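# Put the orange into the foam net sleeve

## Task

Get the orange so that it sits within the foam net sleeve, and do not pull on the net so hard that it tears, since tearing reduces the score.

## Robot and tools

Robot: two arms, left_arm and right_arm, each ending in a two-finger gripper. Scene frame: origin at table-top height, midway between the nominal arm bases; +x points out over the table, +z points up, and left_arm is on the +y side (these names do not match image left and right). Calibrated bases: left_arm at (+0.049, +0.297, 0) m, right_arm at (+0.025, -0.289, 0) m, each turned about 1 degree about z. Each gripper's fingers point along its own +z axis and close along its own y axis. The reported end_effector_position is the point between the pads, about 1 cm short of the fingertips. A camera stand sits behind the arms. Loose objects may occasionally get a small shove from outside.

Motion numbers. Any row that moves the arms has 14 numbers, each in [-1, 1]: dx, dy, dz, rx, ry, rz, opening for left_arm, then those same seven for right_arm. Always send all 14, even when only one arm should move. The six pose numbers are an offset, not a pose: they are measured from that arm's Hand target as it stood when the action or move began, along the Hand target's own axes (not the scene axes). Scale: 1.0 equals 0.6 m of translation or 180 degrees of rotation. rx, ry, rz form a single rotation vector. Sending the same offset twice moves the arm twice. All-zero pose numbers re-request the current Hand target. The opening is absolute: +1 is fully open (0.094 m), -1 is fully shut. A 0 there is a real command (half open), so to leave a gripper alone, resend its current value.

execute_actions(actions, cameras): actions is a list of actions; each action is a table of up to 15 rows, one row per 1/30 s control step. A table shorter than 15 rows repeats its final row until 15 steps are done. Every row in an action counts from the same start pose, not from the row before it. An action lasts 0.5 s. Images are returned only when actions is [] or when cameras names them. Camera names: cam_high, cam_low, cam_left_wrist, cam_right_wrist (each 896x504); ["all"] gives all of them.

move(target, speed, blend, opening_speed, grip_force, blocking, cameras): moves the grippers in straight lines toward target. target is either one 14-number row or a list of up to 15 rows, all measured from the same starting Hand targets. speed is top path speed in m/s, 0.002 to 2.9, default 0.25; rotation is capped at twice that figure in rad/s. You can give one value or one per target. blend, in metres, rounds the corners of a list; 0 means stop at each point. opening_speed sets how fast the opening changes, in units per second on the -1..+1 scale, minimum 0.2. Use it to close gently. grip_force is the force limit per pad in newtons, 10 to 50, given as one value or one per arm. It persists until changed, and lower values close more slowly. blocking=false returns after about 0.5 s while the move keeps running. A move ends after 10 s at most. The result adds a "move:" line: done, off_target, moving, held or fault, plus limits (paced = the pose was clipped; held = a check withheld steps). Paths do not steer around obstacles or the other arm.

wait(seconds 0 to 10): the robot holds its last command. stop(): brakes the running move. zoom_image(camera, region=[x0, y0, x1, y1]) in pixels, at most 504 by 504, taken from that camera's newest image. finished_scene(scene) ends the scene and cannot be undone. The orange must stay inside the sleeve without the robot holding it.

Result lines: Hand target is the last commanded pose after clipping, and the next offsets start from it. end_effector_position (m) and end_effector_quat_wxyz are given in the scene frame. grip_measured uses the opening scale and reads slightly wide when empty; the last Joint positions value is the opening in metres. Joint torques are noisy, carry offsets, and are nonzero even in free air. Tool commands shows the current gripper commands. Joint velocities marked "within noise" mean the arm is still. Calls with actions also list the end-effector position at some control steps. MOTOR HOT appears at 75 °C. At 90 °C the arm folds and goes idle for the rest of the scene.

Practical notes: the grippers often stop short or sag, especially at long reach, so check the position and tilt after each move and send the remaining difference as a further offset. Orientation is clipped to within 40 degrees of the measured orientation at each step. A blocked arm keeps pushing until you command it back past its gripper. Do not route paths close to an arm's own base. Keep the arms apart, because collisions between them can fail the scene, and never close one gripper on the other's fingers. Move slowly near contact. Close gently on the soft orange and on the foam net, and tug the net only lightly. Avoid drops, hard hits against fixed things, and anything leaving the table. Holding loads or staying stretched out heats the motors.

Each tool is called after "Call:" by a JSON object that holds its "method" and its "body".

## Session

Call:
{"method": "execute_actions", "body": {"actions": []}}

Scene clock: 0.00 s.
left_arm: end_effector_position=(+0.3935, +0.0634, +0.2961) grip_measured=-0.969 end_effector_quat_wxyz=(+0.702, +0.641, +0.303, -0.059) | right_arm: end_effector_position=(+0.3821, -0.0334, +0.3075) grip_measured=-0.963 end_effector_quat_wxyz=(+0.309, -0.079, +0.697, +0.642)
Joint positions: left_arm=[-0.224 1.408 0.863 0.533 0.967 1.056 0.001] | right_arm=[0.315 1.487 0.951 0.561 -0.939 1.029 0.002]
Joint velocities: within noise
Joint torques (N m): no reading
Heat: left arm: 36 °C; right arm: 35 °C.
Hand target: left_arm +0.3944, +0.0655, +0.3042; +0.707, +0.638, +0.301, -0.052 | right_arm +0.3828, -0.0363, +0.3204; +0.326, -0.087, +0.689, +0.642
Tool commands: left_gripper/opening=-1.0 right_gripper/opening=-1.0

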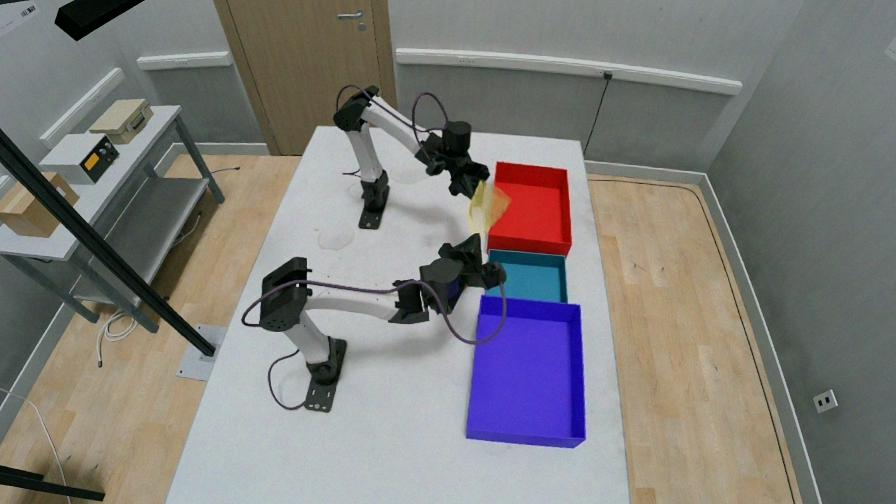

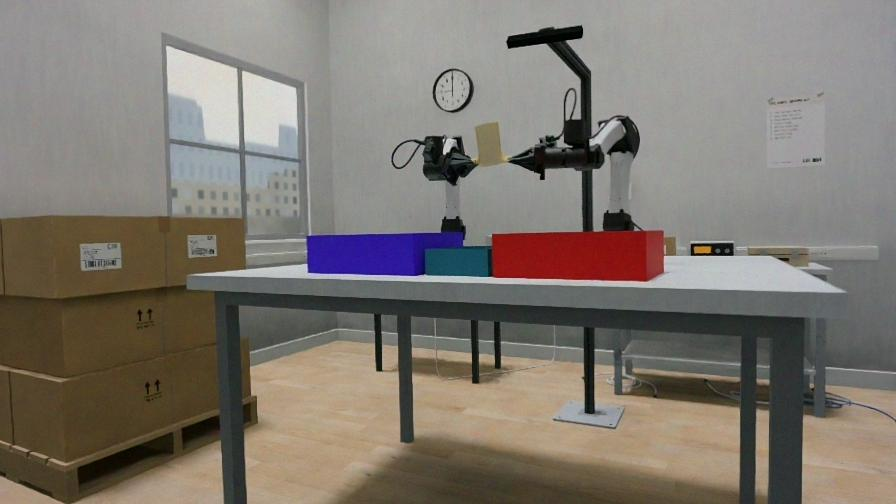

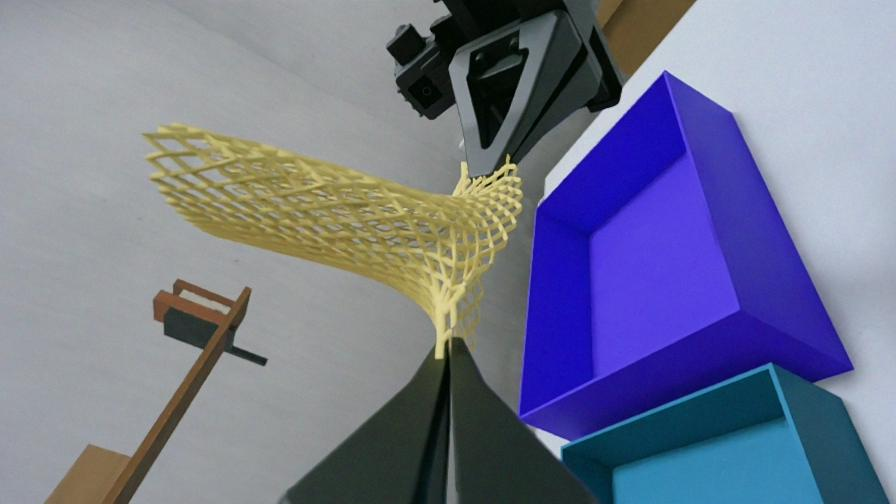

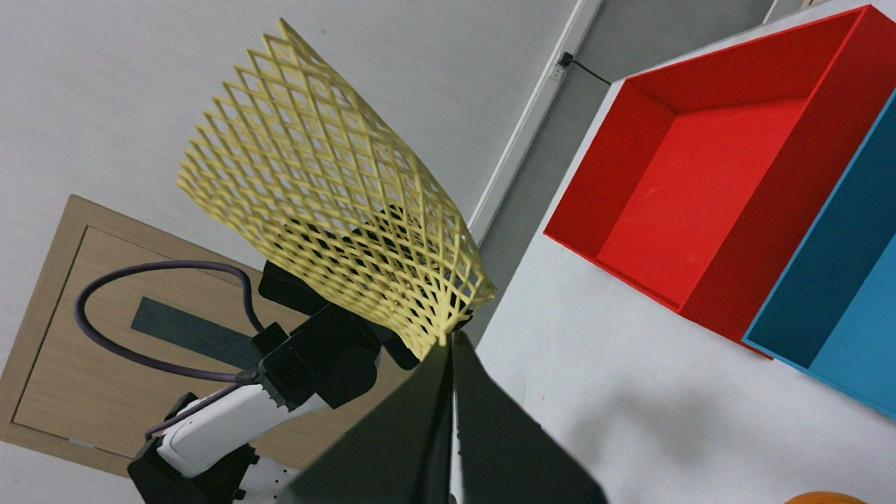

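Call:
{"method": "zoom_image", "body": {"camera": "cam_high", "region": [340, 140, 620, 320]}}

Call:
{"method": "zoom_image", "body": {"camera": "cam_right_wrist", "region": [448, 252, 896, 504]}}

Call:
{"method": "zoom_image", "body": {"camera": "cam_low", "region": [400, 90, 650, 230]}}

Call:
{"method": "zoom_image", "body": {"camera": "cam_left_wrist", "region": [120, 100, 568, 370]}}

Call:
{"method": "zoom_image", "body": {"camera": "cam_right_wrist", "region": [120, 0, 568, 370]}}

Scaled by 1.800.

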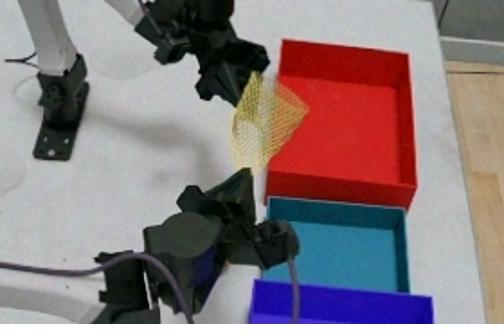

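Scaled by 1.125.

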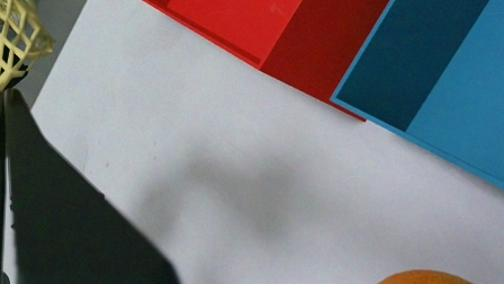

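Scaled by 2.016.

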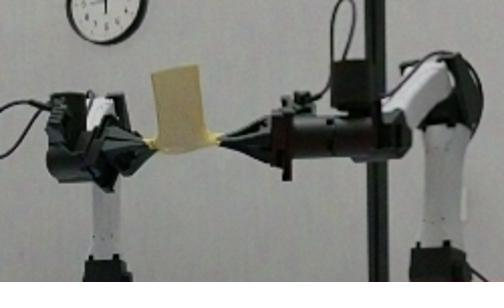

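Scaled by 1.125.

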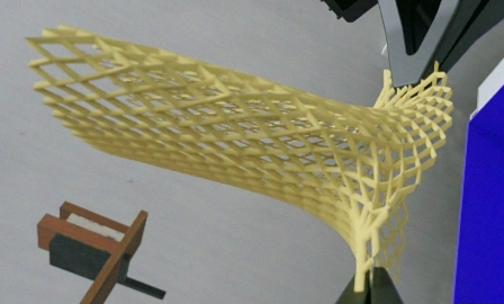

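Scaled by 1.125.

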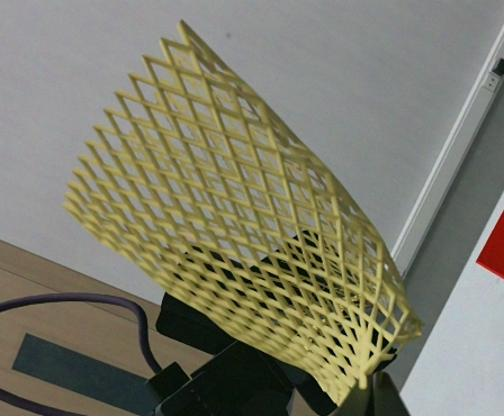

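Call:
{"method": "zoom_image", "body": {"camera": "cam_high", "region": [420, 170, 530, 300]}}

Call:
{"method": "zoom_image", "body": {"camera": "cam_left_wrist", "region": [400, 120, 560, 370]}}

Call:
{"method": "zoom_image", "body": {"camera": "cam_low", "region": [440, 110, 540, 180]}}

Call:
{"method": "zoom_image", "body": {"camera": "cam_right_wrist", "region": [340, 150, 560, 380]}}

Scaled by 3.877.

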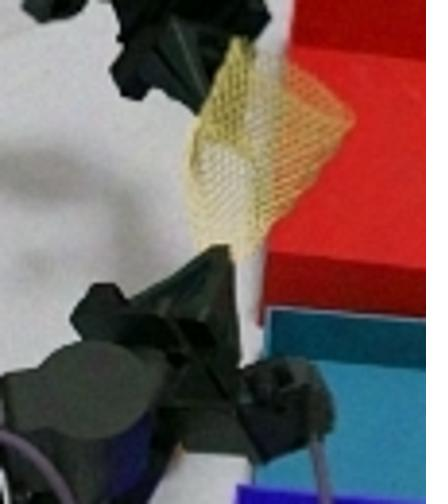

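Scaled by 2.016.

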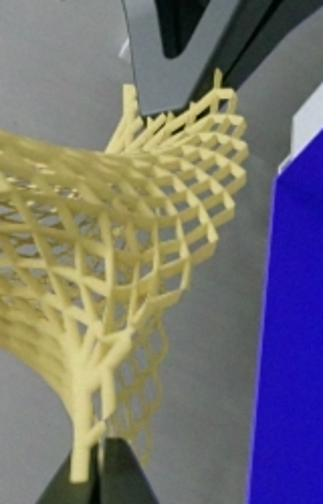

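Scaled by 5.040.

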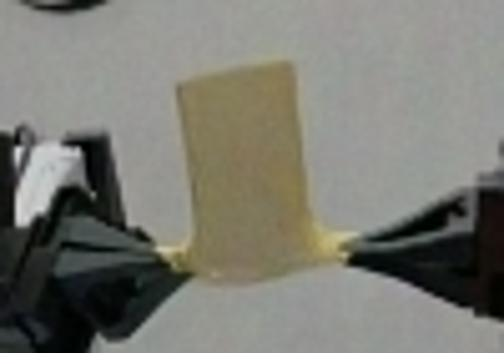

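Scaled by 2.191.

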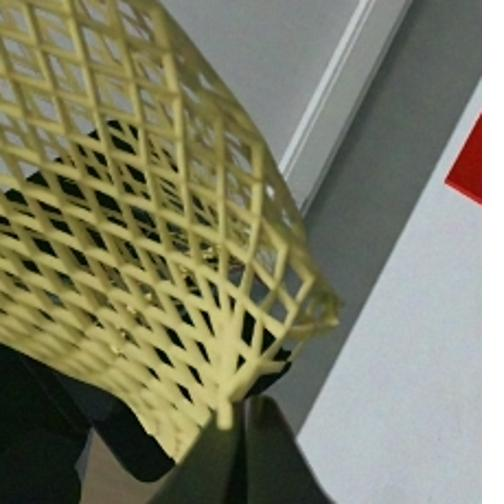

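Call:
{"method": "zoom_image", "body": {"camera": "cam_high", "region": [445, 175, 515, 245]}}

Scaled by 7.200.

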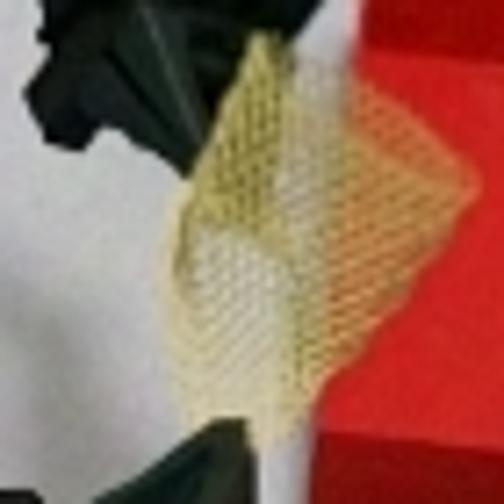

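Call:
{"method": "move", "body": {"target": [0.0656, -0.1161, -0.0006, 0, 0, 0, -1, 0.0748, -0.1104, -0.0047, 0, 0, 0, -1], "speed": 0.12, "cameras": ["all"]}}

Scene clock: 47.60 s.
left_arm: end_effector_position=(+0.3917, +0.0638, +0.2267) grip_measured=-0.969 end_effector_quat_wxyz=(+0.704, +0.641, +0.300, -0.056) | right_arm: end_effector_position=(+0.3807, -0.0338, +0.2358) grip_measured=-0.963 end_effector_quat_wxyz=(+0.309, -0.079, +0.697, +0.642)
Joint positions: left_arm=[-0.224 1.545 0.668 0.872 0.967 1.057 0.001] | right_arm=[0.315 1.616 0.759 0.881 -0.939 1.029 0.002]
Joint torques (N m): left_arm=[0.2 -4.78 5.11 1.84 -0.16 -0.1] | right_arm=[-0.36 -5.52 5.49 2.08 0.09 -0.09]
Heat: left arm: 38 °C; right arm: 40 °C.
Hand target: left_arm +0.3945, +0.0656, +0.2242; +0.707, +0.638, +0.301, -0.052 | right_arm +0.3828, -0.0362, +0.2404; +0.326, -0.087, +0.689, +0.642
Off the commanded pose: left_arm 0.004 m, 1 deg | right_arm 0.006 m, 2 deg.
move: done
camera_calibration:
cam_left_wrist: T_world_to_cam=[[-0.433285, -0.185468, -0.881967, 0.382047], [0.503516, 0.761815, -0.407565, -0.127884], [0.747486, -0.620676, -0.236697, -0.0707666], [0, 0, 0, 1]] pos_world=[0.282824, 0.124358, 0.268082]
cam_right_wrist: T_world_to_cam=[[0.520319, -0.124186, -0.844894, -0.00369797], [-0.844969, -0.218155, -0.4883, 0.459485], [-0.123678, 0.967981, -0.218443, 0.261166], [0, 0, 0, 1]] pos_world=[0.422475, -0.153024, 0.278292]

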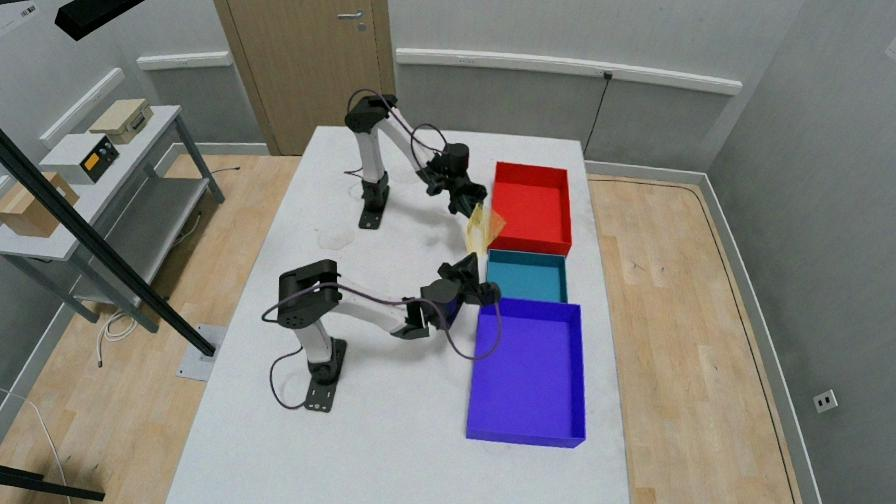

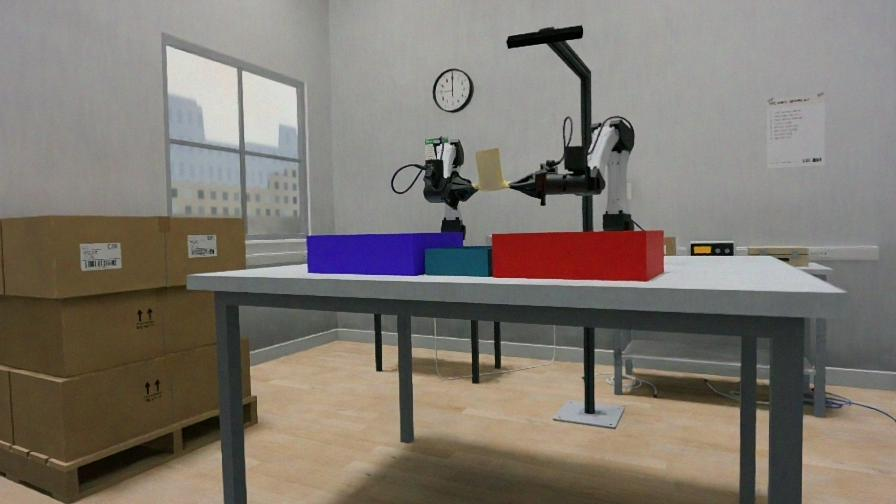

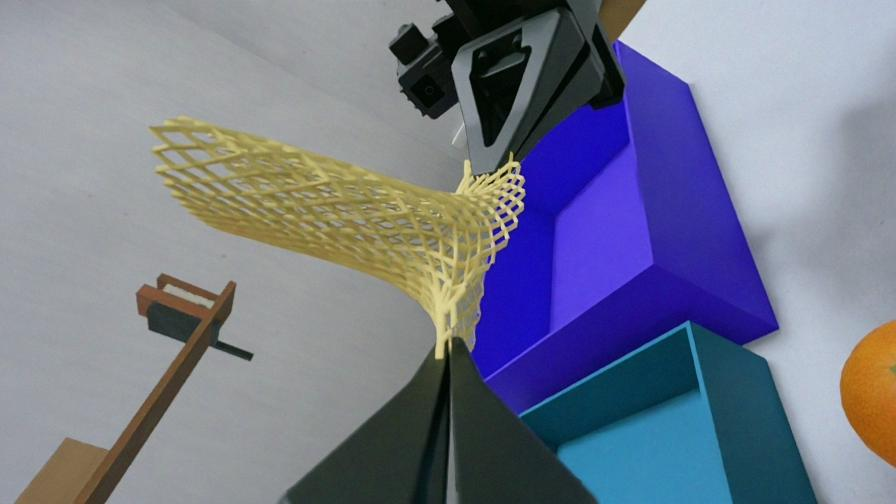

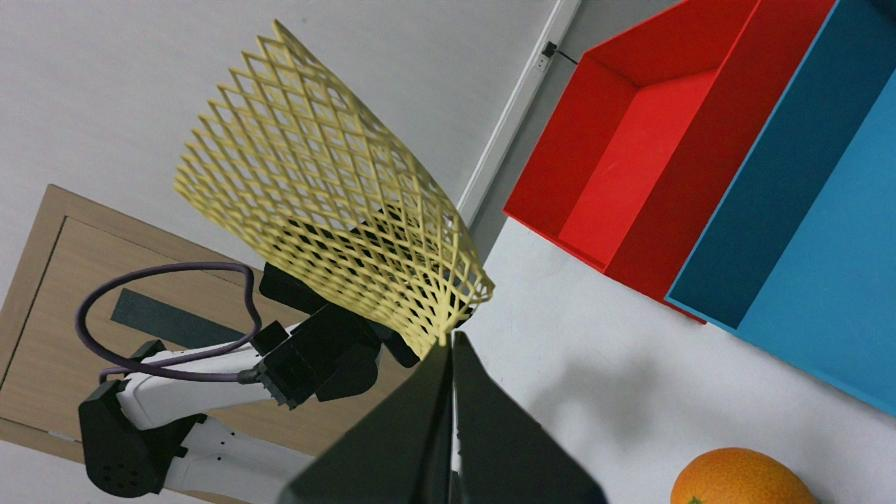

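Call:
{"method": "zoom_image", "body": {"camera": "cam_right_wrist", "region": [600, 400, 896, 504]}}

Call:
{"method": "zoom_image", "body": {"camera": "cam_left_wrist", "region": [696, 280, 896, 480]}}

Call:
{"method": "zoom_image", "body": {"camera": "cam_high", "region": [430, 190, 520, 310]}}

Scaled by 1.703.

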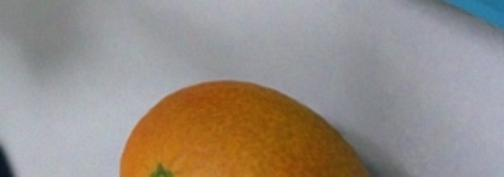

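Scaled by 2.520.

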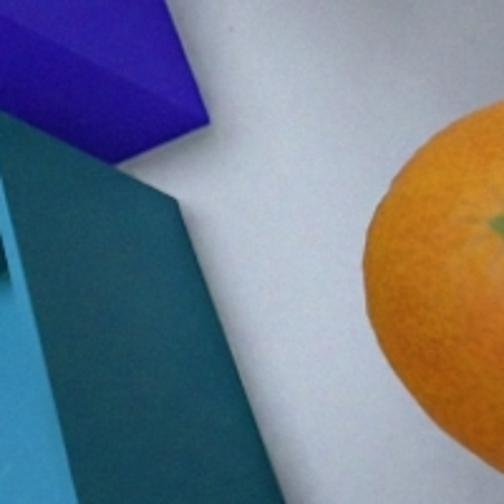

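Scaled by 4.200.

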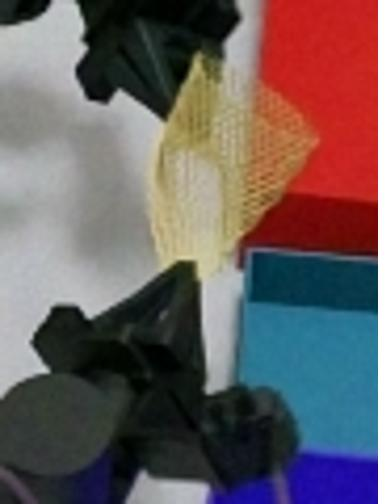

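Call:
{"method": "move", "body": {"target": [-0.01245, -0.06433, -0.02908, 0.07253, 0.04098, 0, -1, 0.07022, -0.01262, -0.00767, 0.0691, 0.04676, 0, -1], "speed": 0.1, "cameras": ["all"]}}

Scene clock: 96.10 s.
left_arm: end_effector_position=(+0.3611, +0.0714, +0.1807) grip_measured=-0.969 end_effector_quat_wxyz=(+0.606, +0.716, +0.342, -0.061) | right_arm: end_effector_position=(+0.3485, -0.0282, +0.1927) grip_measured=-0.963 end_effector_quat_wxyz=(+0.260, -0.088, +0.782, +0.560)
Joint positions: left_arm=[-0.238 1.392 0.673 0.279 0.92 1.382 0.001] | right_arm=[0.376 1.473 0.759 0.341 -0.855 0.738 0.002]
Joint torques (N m): left_arm=[-0.28 -7.75 8.42 1.19 -0.14 0.09] | right_arm=[-0.12 -7.58 9.13 1.38 0.13 -0.24]
Heat: left arm: 38 °C; right arm: 39 °C.
Hand target: left_arm +0.3645, +0.0726, +0.1941; +0.609, +0.717, +0.338, -0.044 | right_arm +0.3527, -0.0292, +0.2103; +0.282, -0.098, +0.776, +0.556
Off the commanded pose: left_arm 0.014 m, 2 deg | right_arm 0.018 m, 3 deg.
move: off_target (left_arm, right_arm)
camera_calibration:
cam_left_wrist: T_world_to_cam=[[-0.535334, 0.021202, -0.844375, 0.34488], [0.471214, 0.837152, -0.277729, -0.15417], [0.700982, -0.546559, -0.458146, -0.00266904], [0, 0, 0, 1]] pos_world=[0.259144, 0.120293, 0.247167]
cam_right_wrist: T_world_to_cam=[[0.440423, -0.320091, -0.838791, -0.00158136], [-0.882607, -0.325467, -0.339228, 0.393821], [-0.164415, 0.889726, -0.425858, 0.294348], [0, 0, 0, 1]] pos_world=[0.396681, -0.13422, 0.257619]

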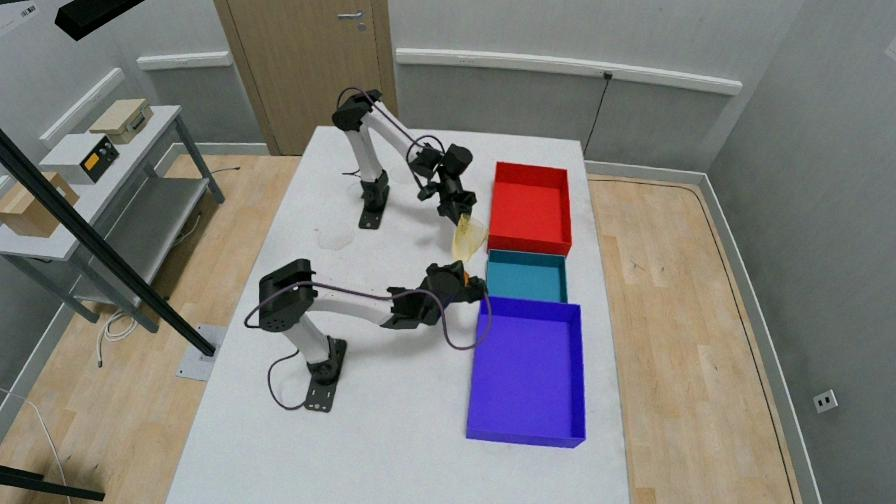

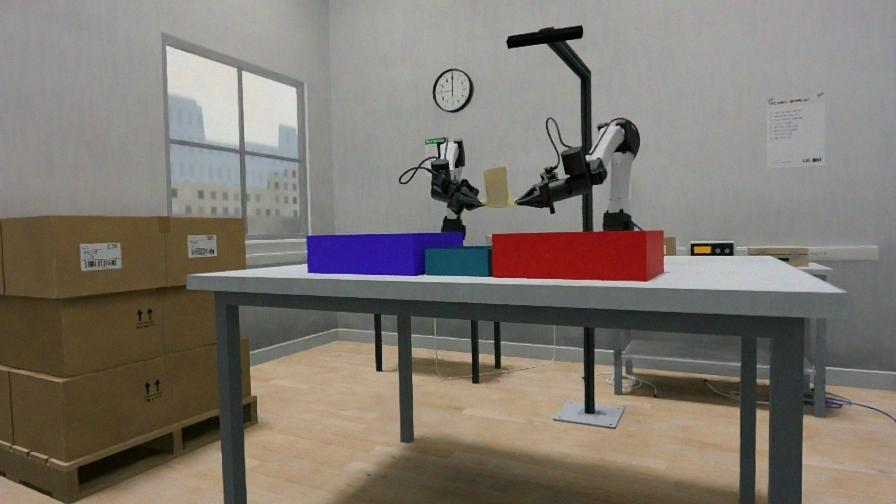

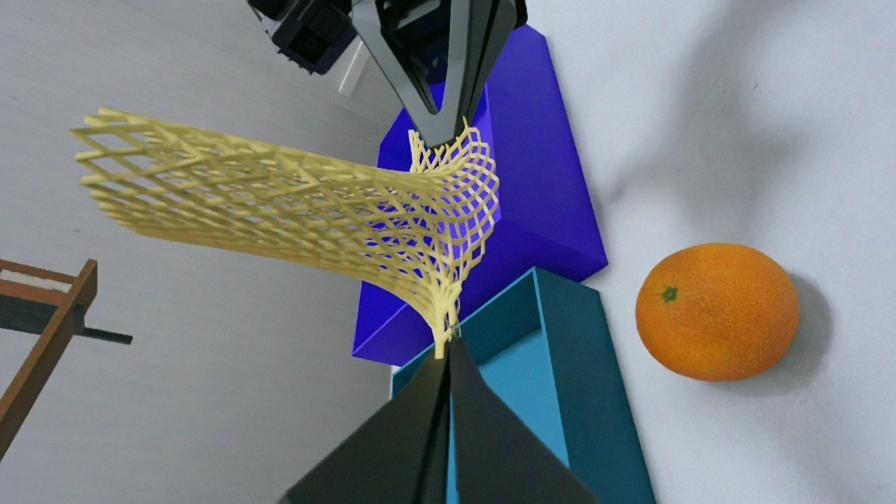

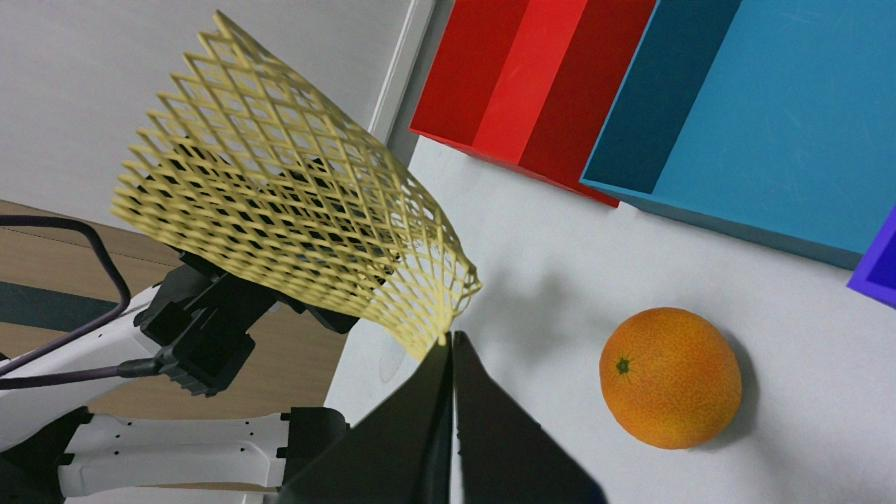

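Call:
{"method": "zoom_image", "body": {"camera": "cam_right_wrist", "region": [570, 280, 780, 480]}}

Call:
{"method": "zoom_image", "body": {"camera": "cam_left_wrist", "region": [610, 210, 830, 410]}}

Call:
{"method": "zoom_image", "body": {"camera": "cam_left_wrist", "region": [330, 60, 580, 370]}}

Call:
{"method": "zoom_image", "body": {"camera": "cam_right_wrist", "region": [300, 200, 560, 400]}}

Call:
{"method": "zoom_image", "body": {"camera": "cam_high", "region": [425, 190, 515, 310]}}

Call:
{"method": "zoom_image", "body": {"camera": "cam_low", "region": [420, 150, 580, 250]}}

Scaled by 2.400.

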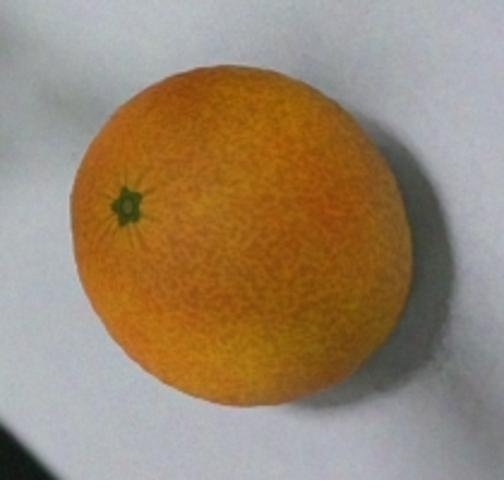

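Scaled by 2.291.

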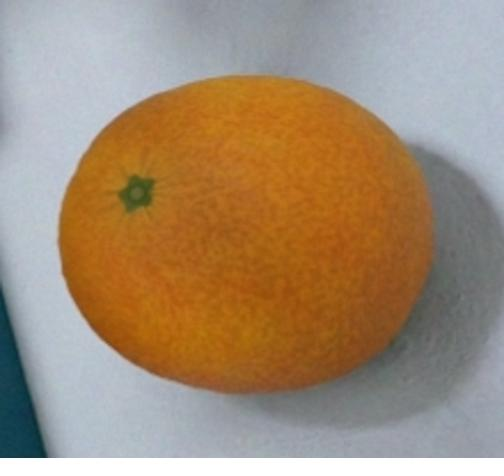

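Scaled by 1.626.

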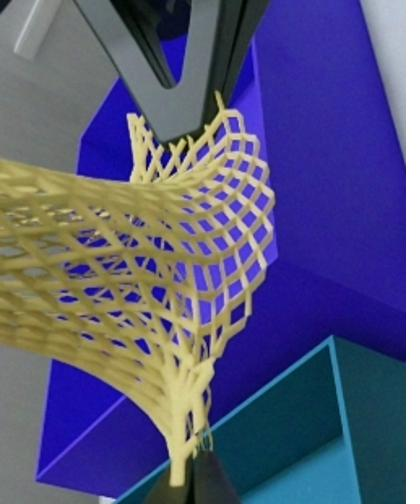

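Scaled by 1.938.

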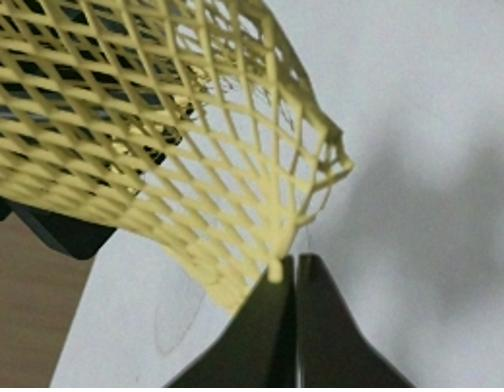

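Scaled by 4.200.

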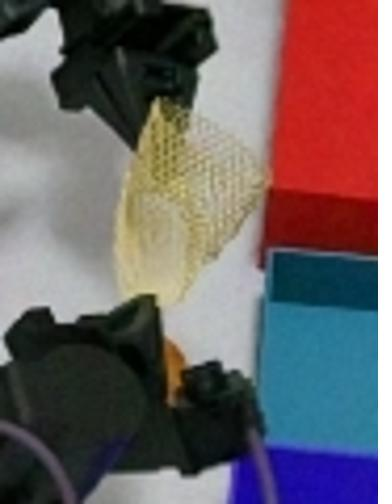

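Scaled by 3.150.

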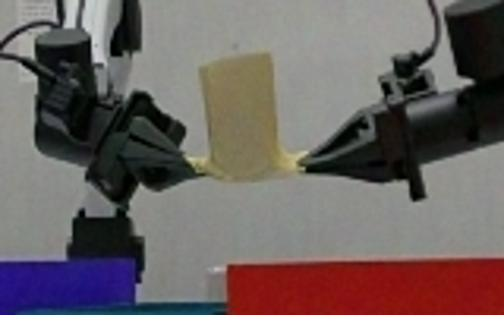

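Call:
{"method": "move", "body": {"target": [0.05132, -0.08167, 0.02742, 0.0584, 0.0512, 0.0602, -1, 0.05055, -0.0831, 0.024, 0.07214, 0.03191, -0.0612, -1], "speed": 0.1, "cameras": ["all"]}}

Scene clock: 138.37 s.
left_arm: end_effector_position=(+0.3609, +0.0711, +0.1338) grip_measured=-0.969 end_effector_quat_wxyz=(+0.524, +0.795, +0.304, +0.034) | right_arm: end_effector_position=(+0.3492, -0.0286, +0.1446) grip_measured=-0.963 end_effector_quat_wxyz=(+0.296, -0.163, +0.833, +0.439)
Joint positions: left_arm=[-0.31 1.413 0.684 0.099 0.704 1.711 0.001] | right_arm=[0.436 1.501 0.79 0.119 -0.662 0.393 0.002]
Joint torques (N m): left_arm=[-0.27 -4.16 8.54 1.19 -0.14 0.09] | right_arm=[0.01 -5.22 8.98 1.37 0.09 -0.25]
Heat: left arm: 41 °C; right arm: 39 °C.
Hand target: left_arm +0.3675, +0.0725, +0.1340; +0.513, +0.799, +0.311, +0.040 | right_arm +0.3557, -0.0292, +0.1503; +0.304, -0.167, +0.834, +0.429
Off the commanded pose: left_arm 0.007 m, 2 deg | right_arm 0.009 m, 2 deg.
move: done
camera_calibration:
cam_left_wrist: T_world_to_cam=[[-0.41762, 0.260837, -0.870378, 0.249206], [0.490914, 0.870837, 0.0254268, -0.216864], [0.764589, -0.416662, -0.491728, -0.05179], [0, 0, 0, 1]] pos_world=[0.250133, 0.102272, 0.196951]
cam_right_wrist: T_world_to_cam=[[0.545304, -0.527062, -0.651804, -0.111946], [-0.832915, -0.428192, -0.350578, 0.359413], [-0.0943209, 0.734069, -0.672493, 0.280932], [0, 0, 0, 1]] pos_world=[0.386903, -0.111328, 0.24196]

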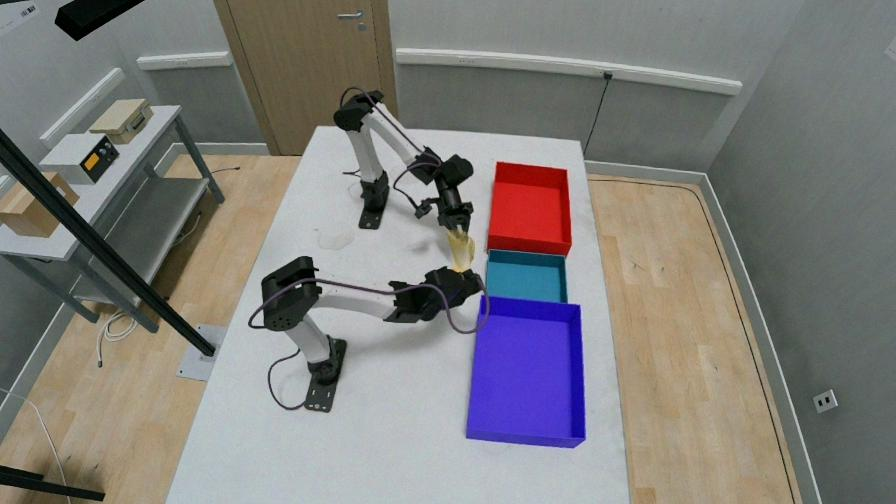

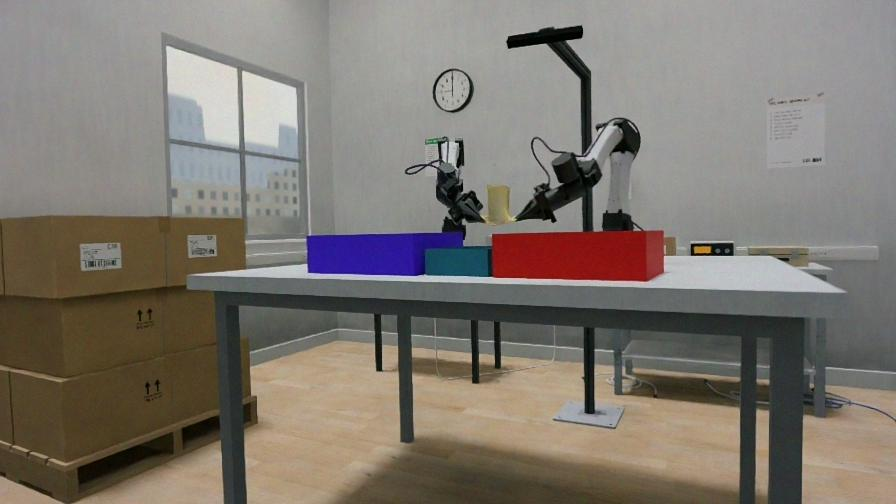

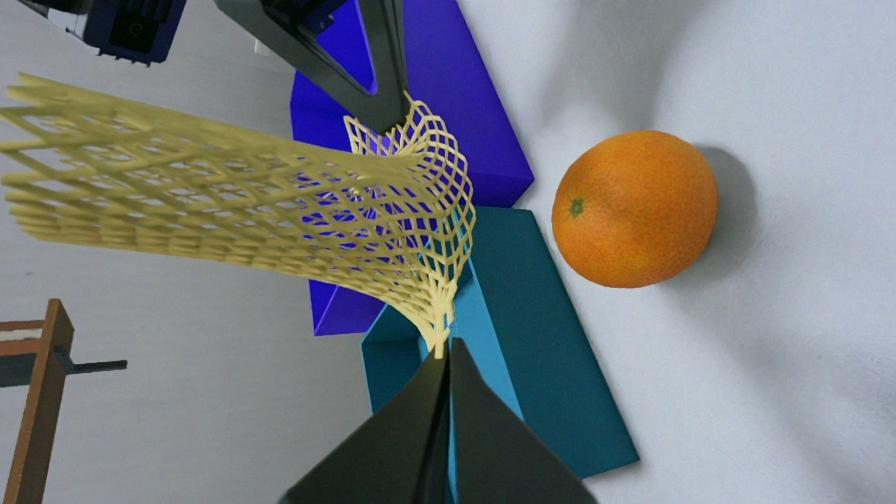

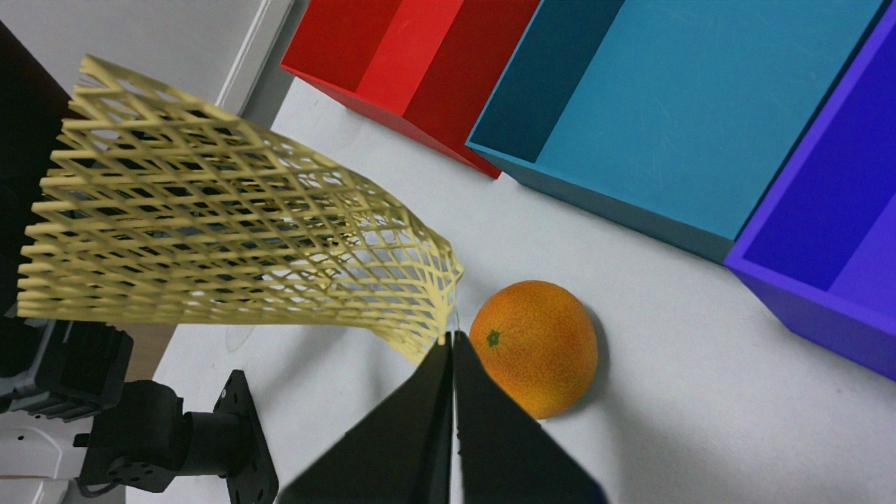

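Call:
{"method": "zoom_image", "body": {"camera": "cam_right_wrist", "region": [420, 260, 640, 440]}}

Call:
{"method": "zoom_image", "body": {"camera": "cam_left_wrist", "region": [530, 110, 750, 310]}}

Call:
{"method": "zoom_image", "body": {"camera": "cam_left_wrist", "region": [300, 60, 560, 370]}}

Call:
{"method": "zoom_image", "body": {"camera": "cam_high", "region": [425, 190, 515, 310]}}

Call:
{"method": "zoom_image", "body": {"camera": "cam_low", "region": [430, 160, 570, 250]}}

Scaled by 2.291.

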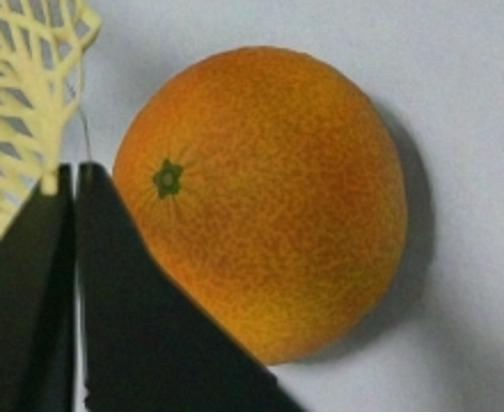

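Scaled by 2.291.

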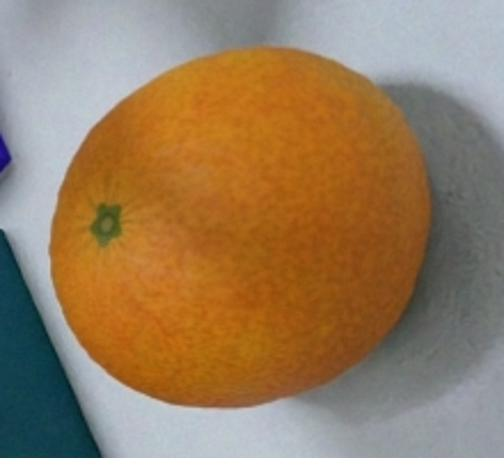

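Scaled by 1.626.

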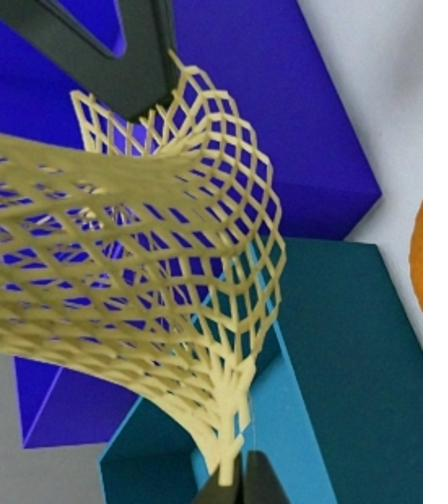

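Scaled by 4.200.

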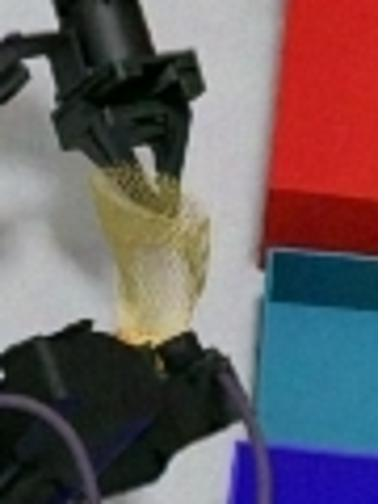

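Scaled by 3.600.

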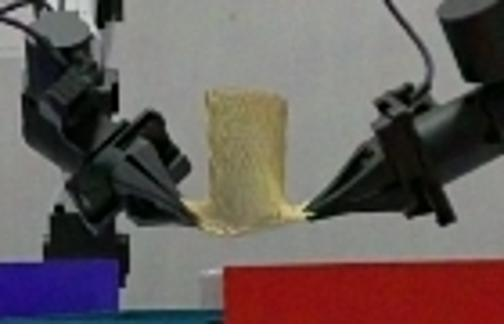

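Call:
{"method": "zoom_image", "body": {"camera": "cam_high", "region": [440, 225, 490, 290]}}

Scaled by 7.754.

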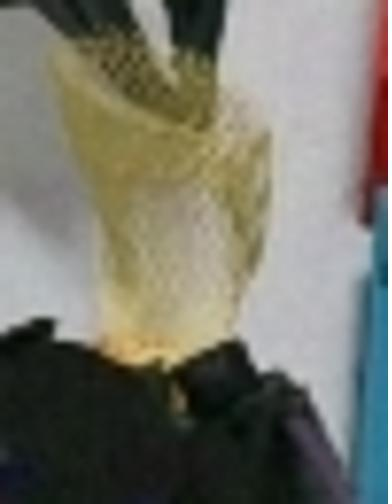

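Call:
{"method": "move", "body": {"target": [0.02127, -0.07039, 0.03919, 0, 0, 0, -1, 0.0542, -0.05117, 0.03724, 0, 0, 0, -1], "speed": 0.1, "cameras": ["all"]}}

Scene clock: 178.77 s.
left_arm: end_effector_position=(+0.3630, +0.0705, +0.0877) grip_measured=-0.969 end_effector_quat_wxyz=(+0.516, +0.798, +0.310, +0.027) | right_arm: end_effector_position=(+0.3502, -0.0281, +0.0977) grip_measured=-0.963 end_effector_quat_wxyz=(+0.284, -0.161, +0.839, +0.435)
Joint positions: left_arm=[-0.31 1.55 0.605 0.286 0.702 1.715 0.001] | right_arm=[0.436 1.62 0.712 0.286 -0.662 0.388 0.002]
Joint torques (N m): left_arm=[-0.27 -4.86 4.86 1.77 -0.13 0.05] | right_arm=[0.01 -5.81 5.16 1.91 0.11 -0.2]
Heat: left arm: 39 °C; right arm: 41 °C.
Hand target: left_arm +0.3676, +0.0725, +0.0841; +0.513, +0.799, +0.311, +0.040 | right_arm +0.3557, -0.0292, +0.1003; +0.304, -0.167, +0.834, +0.429
Off the commanded pose: left_arm 0.006 m, 2 deg | right_arm 0.006 m, 3 deg.
move: off_target (right_arm)
camera_calibration:
cam_left_wrist: T_world_to_cam=[[-0.436494, 0.271152, -0.857875, 0.215129], [0.492213, 0.870127, 0.0245826, -0.216612], [0.753126, -0.411528, -0.51327, -0.070655], [0, 0, 0, 1]] pos_world=[0.253734, 0.101071, 0.153613]
cam_right_wrist: T_world_to_cam=[[0.530559, -0.535112, -0.65739, -0.13732], [-0.840189, -0.434647, -0.32429, 0.343699], [-0.112201, 0.724387, -0.680201, 0.255955], [0, 0, 0, 1]] pos_world=[0.390347, -0.109505, 0.195286]

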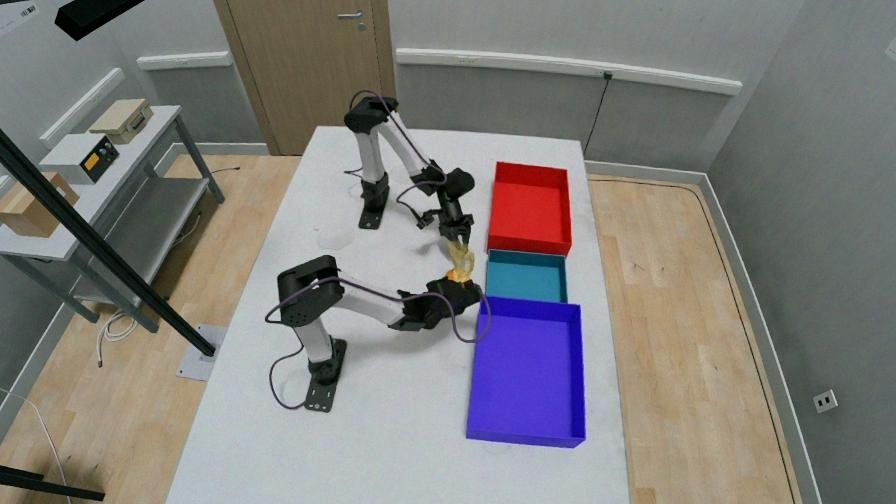

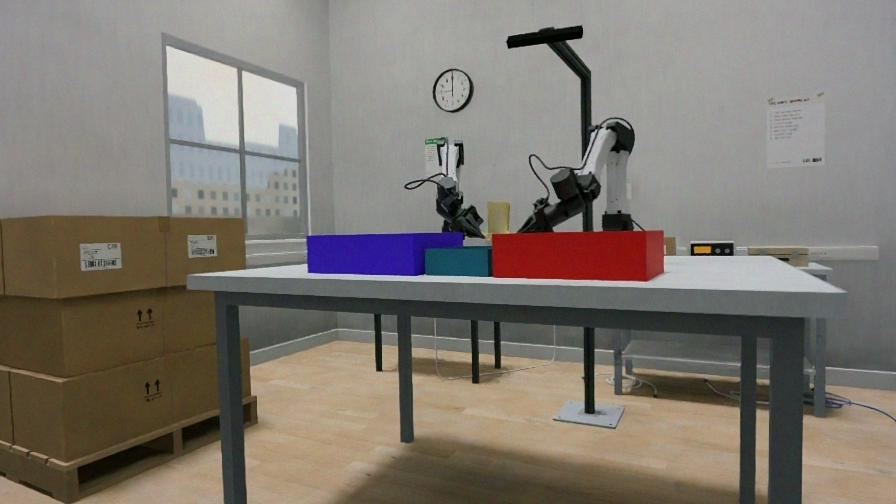

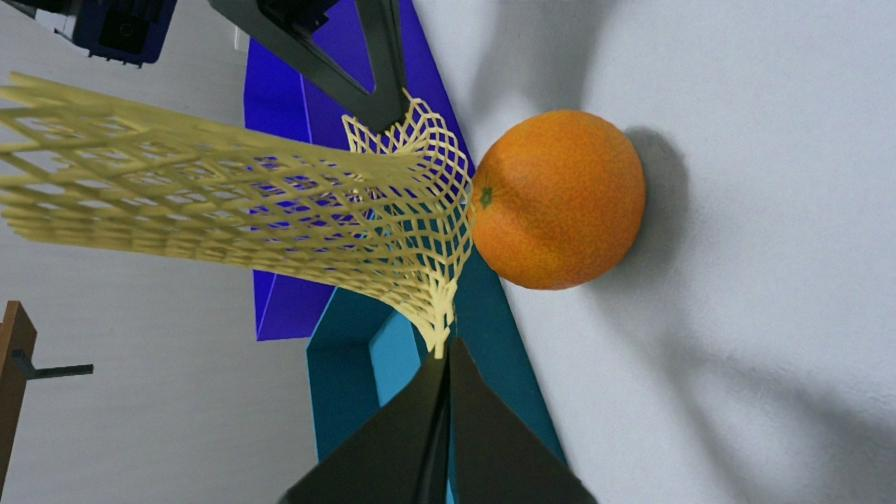

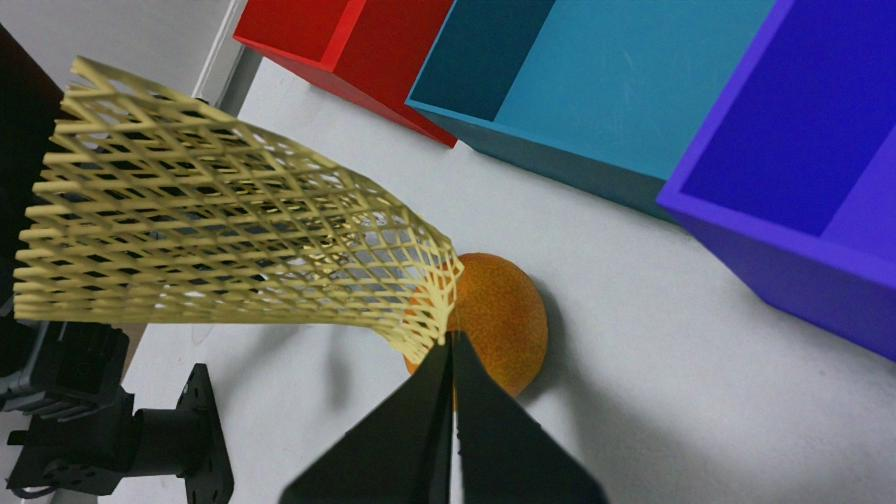

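Call:
{"method": "zoom_image", "body": {"camera": "cam_left_wrist", "region": [400, 70, 680, 350]}}

Call:
{"method": "zoom_image", "body": {"camera": "cam_right_wrist", "region": [350, 210, 590, 420]}}

Call:
{"method": "zoom_image", "body": {"camera": "cam_high", "region": [430, 220, 500, 310]}}

Call:
{"method": "zoom_image", "body": {"camera": "cam_low", "region": [430, 170, 570, 260]}}

Scaled by 1.800.

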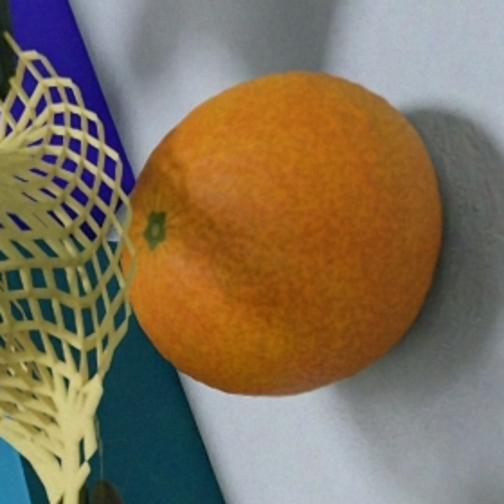

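Scaled by 2.100.

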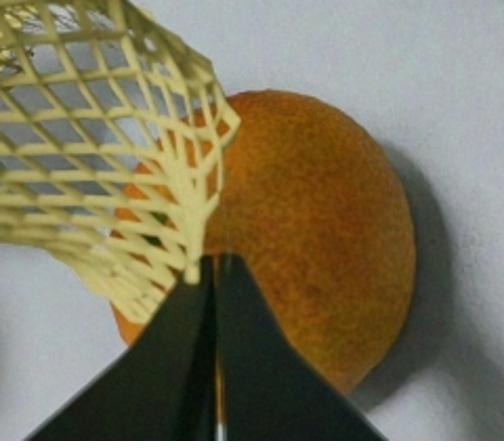

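Scaled by 5.600.

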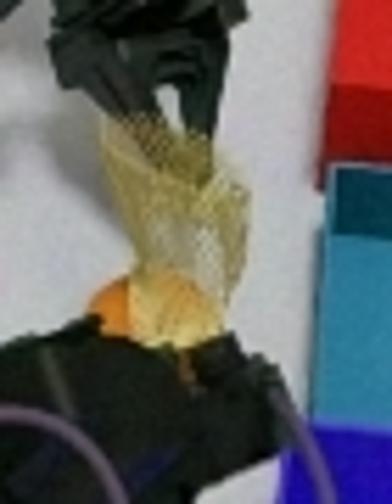

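Scaled by 3.600.

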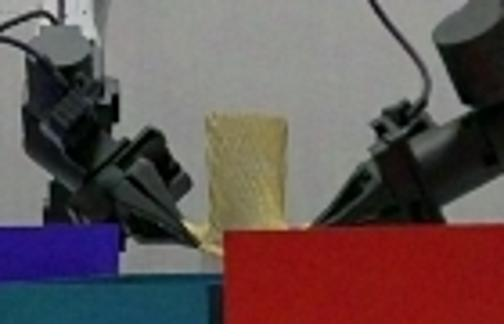

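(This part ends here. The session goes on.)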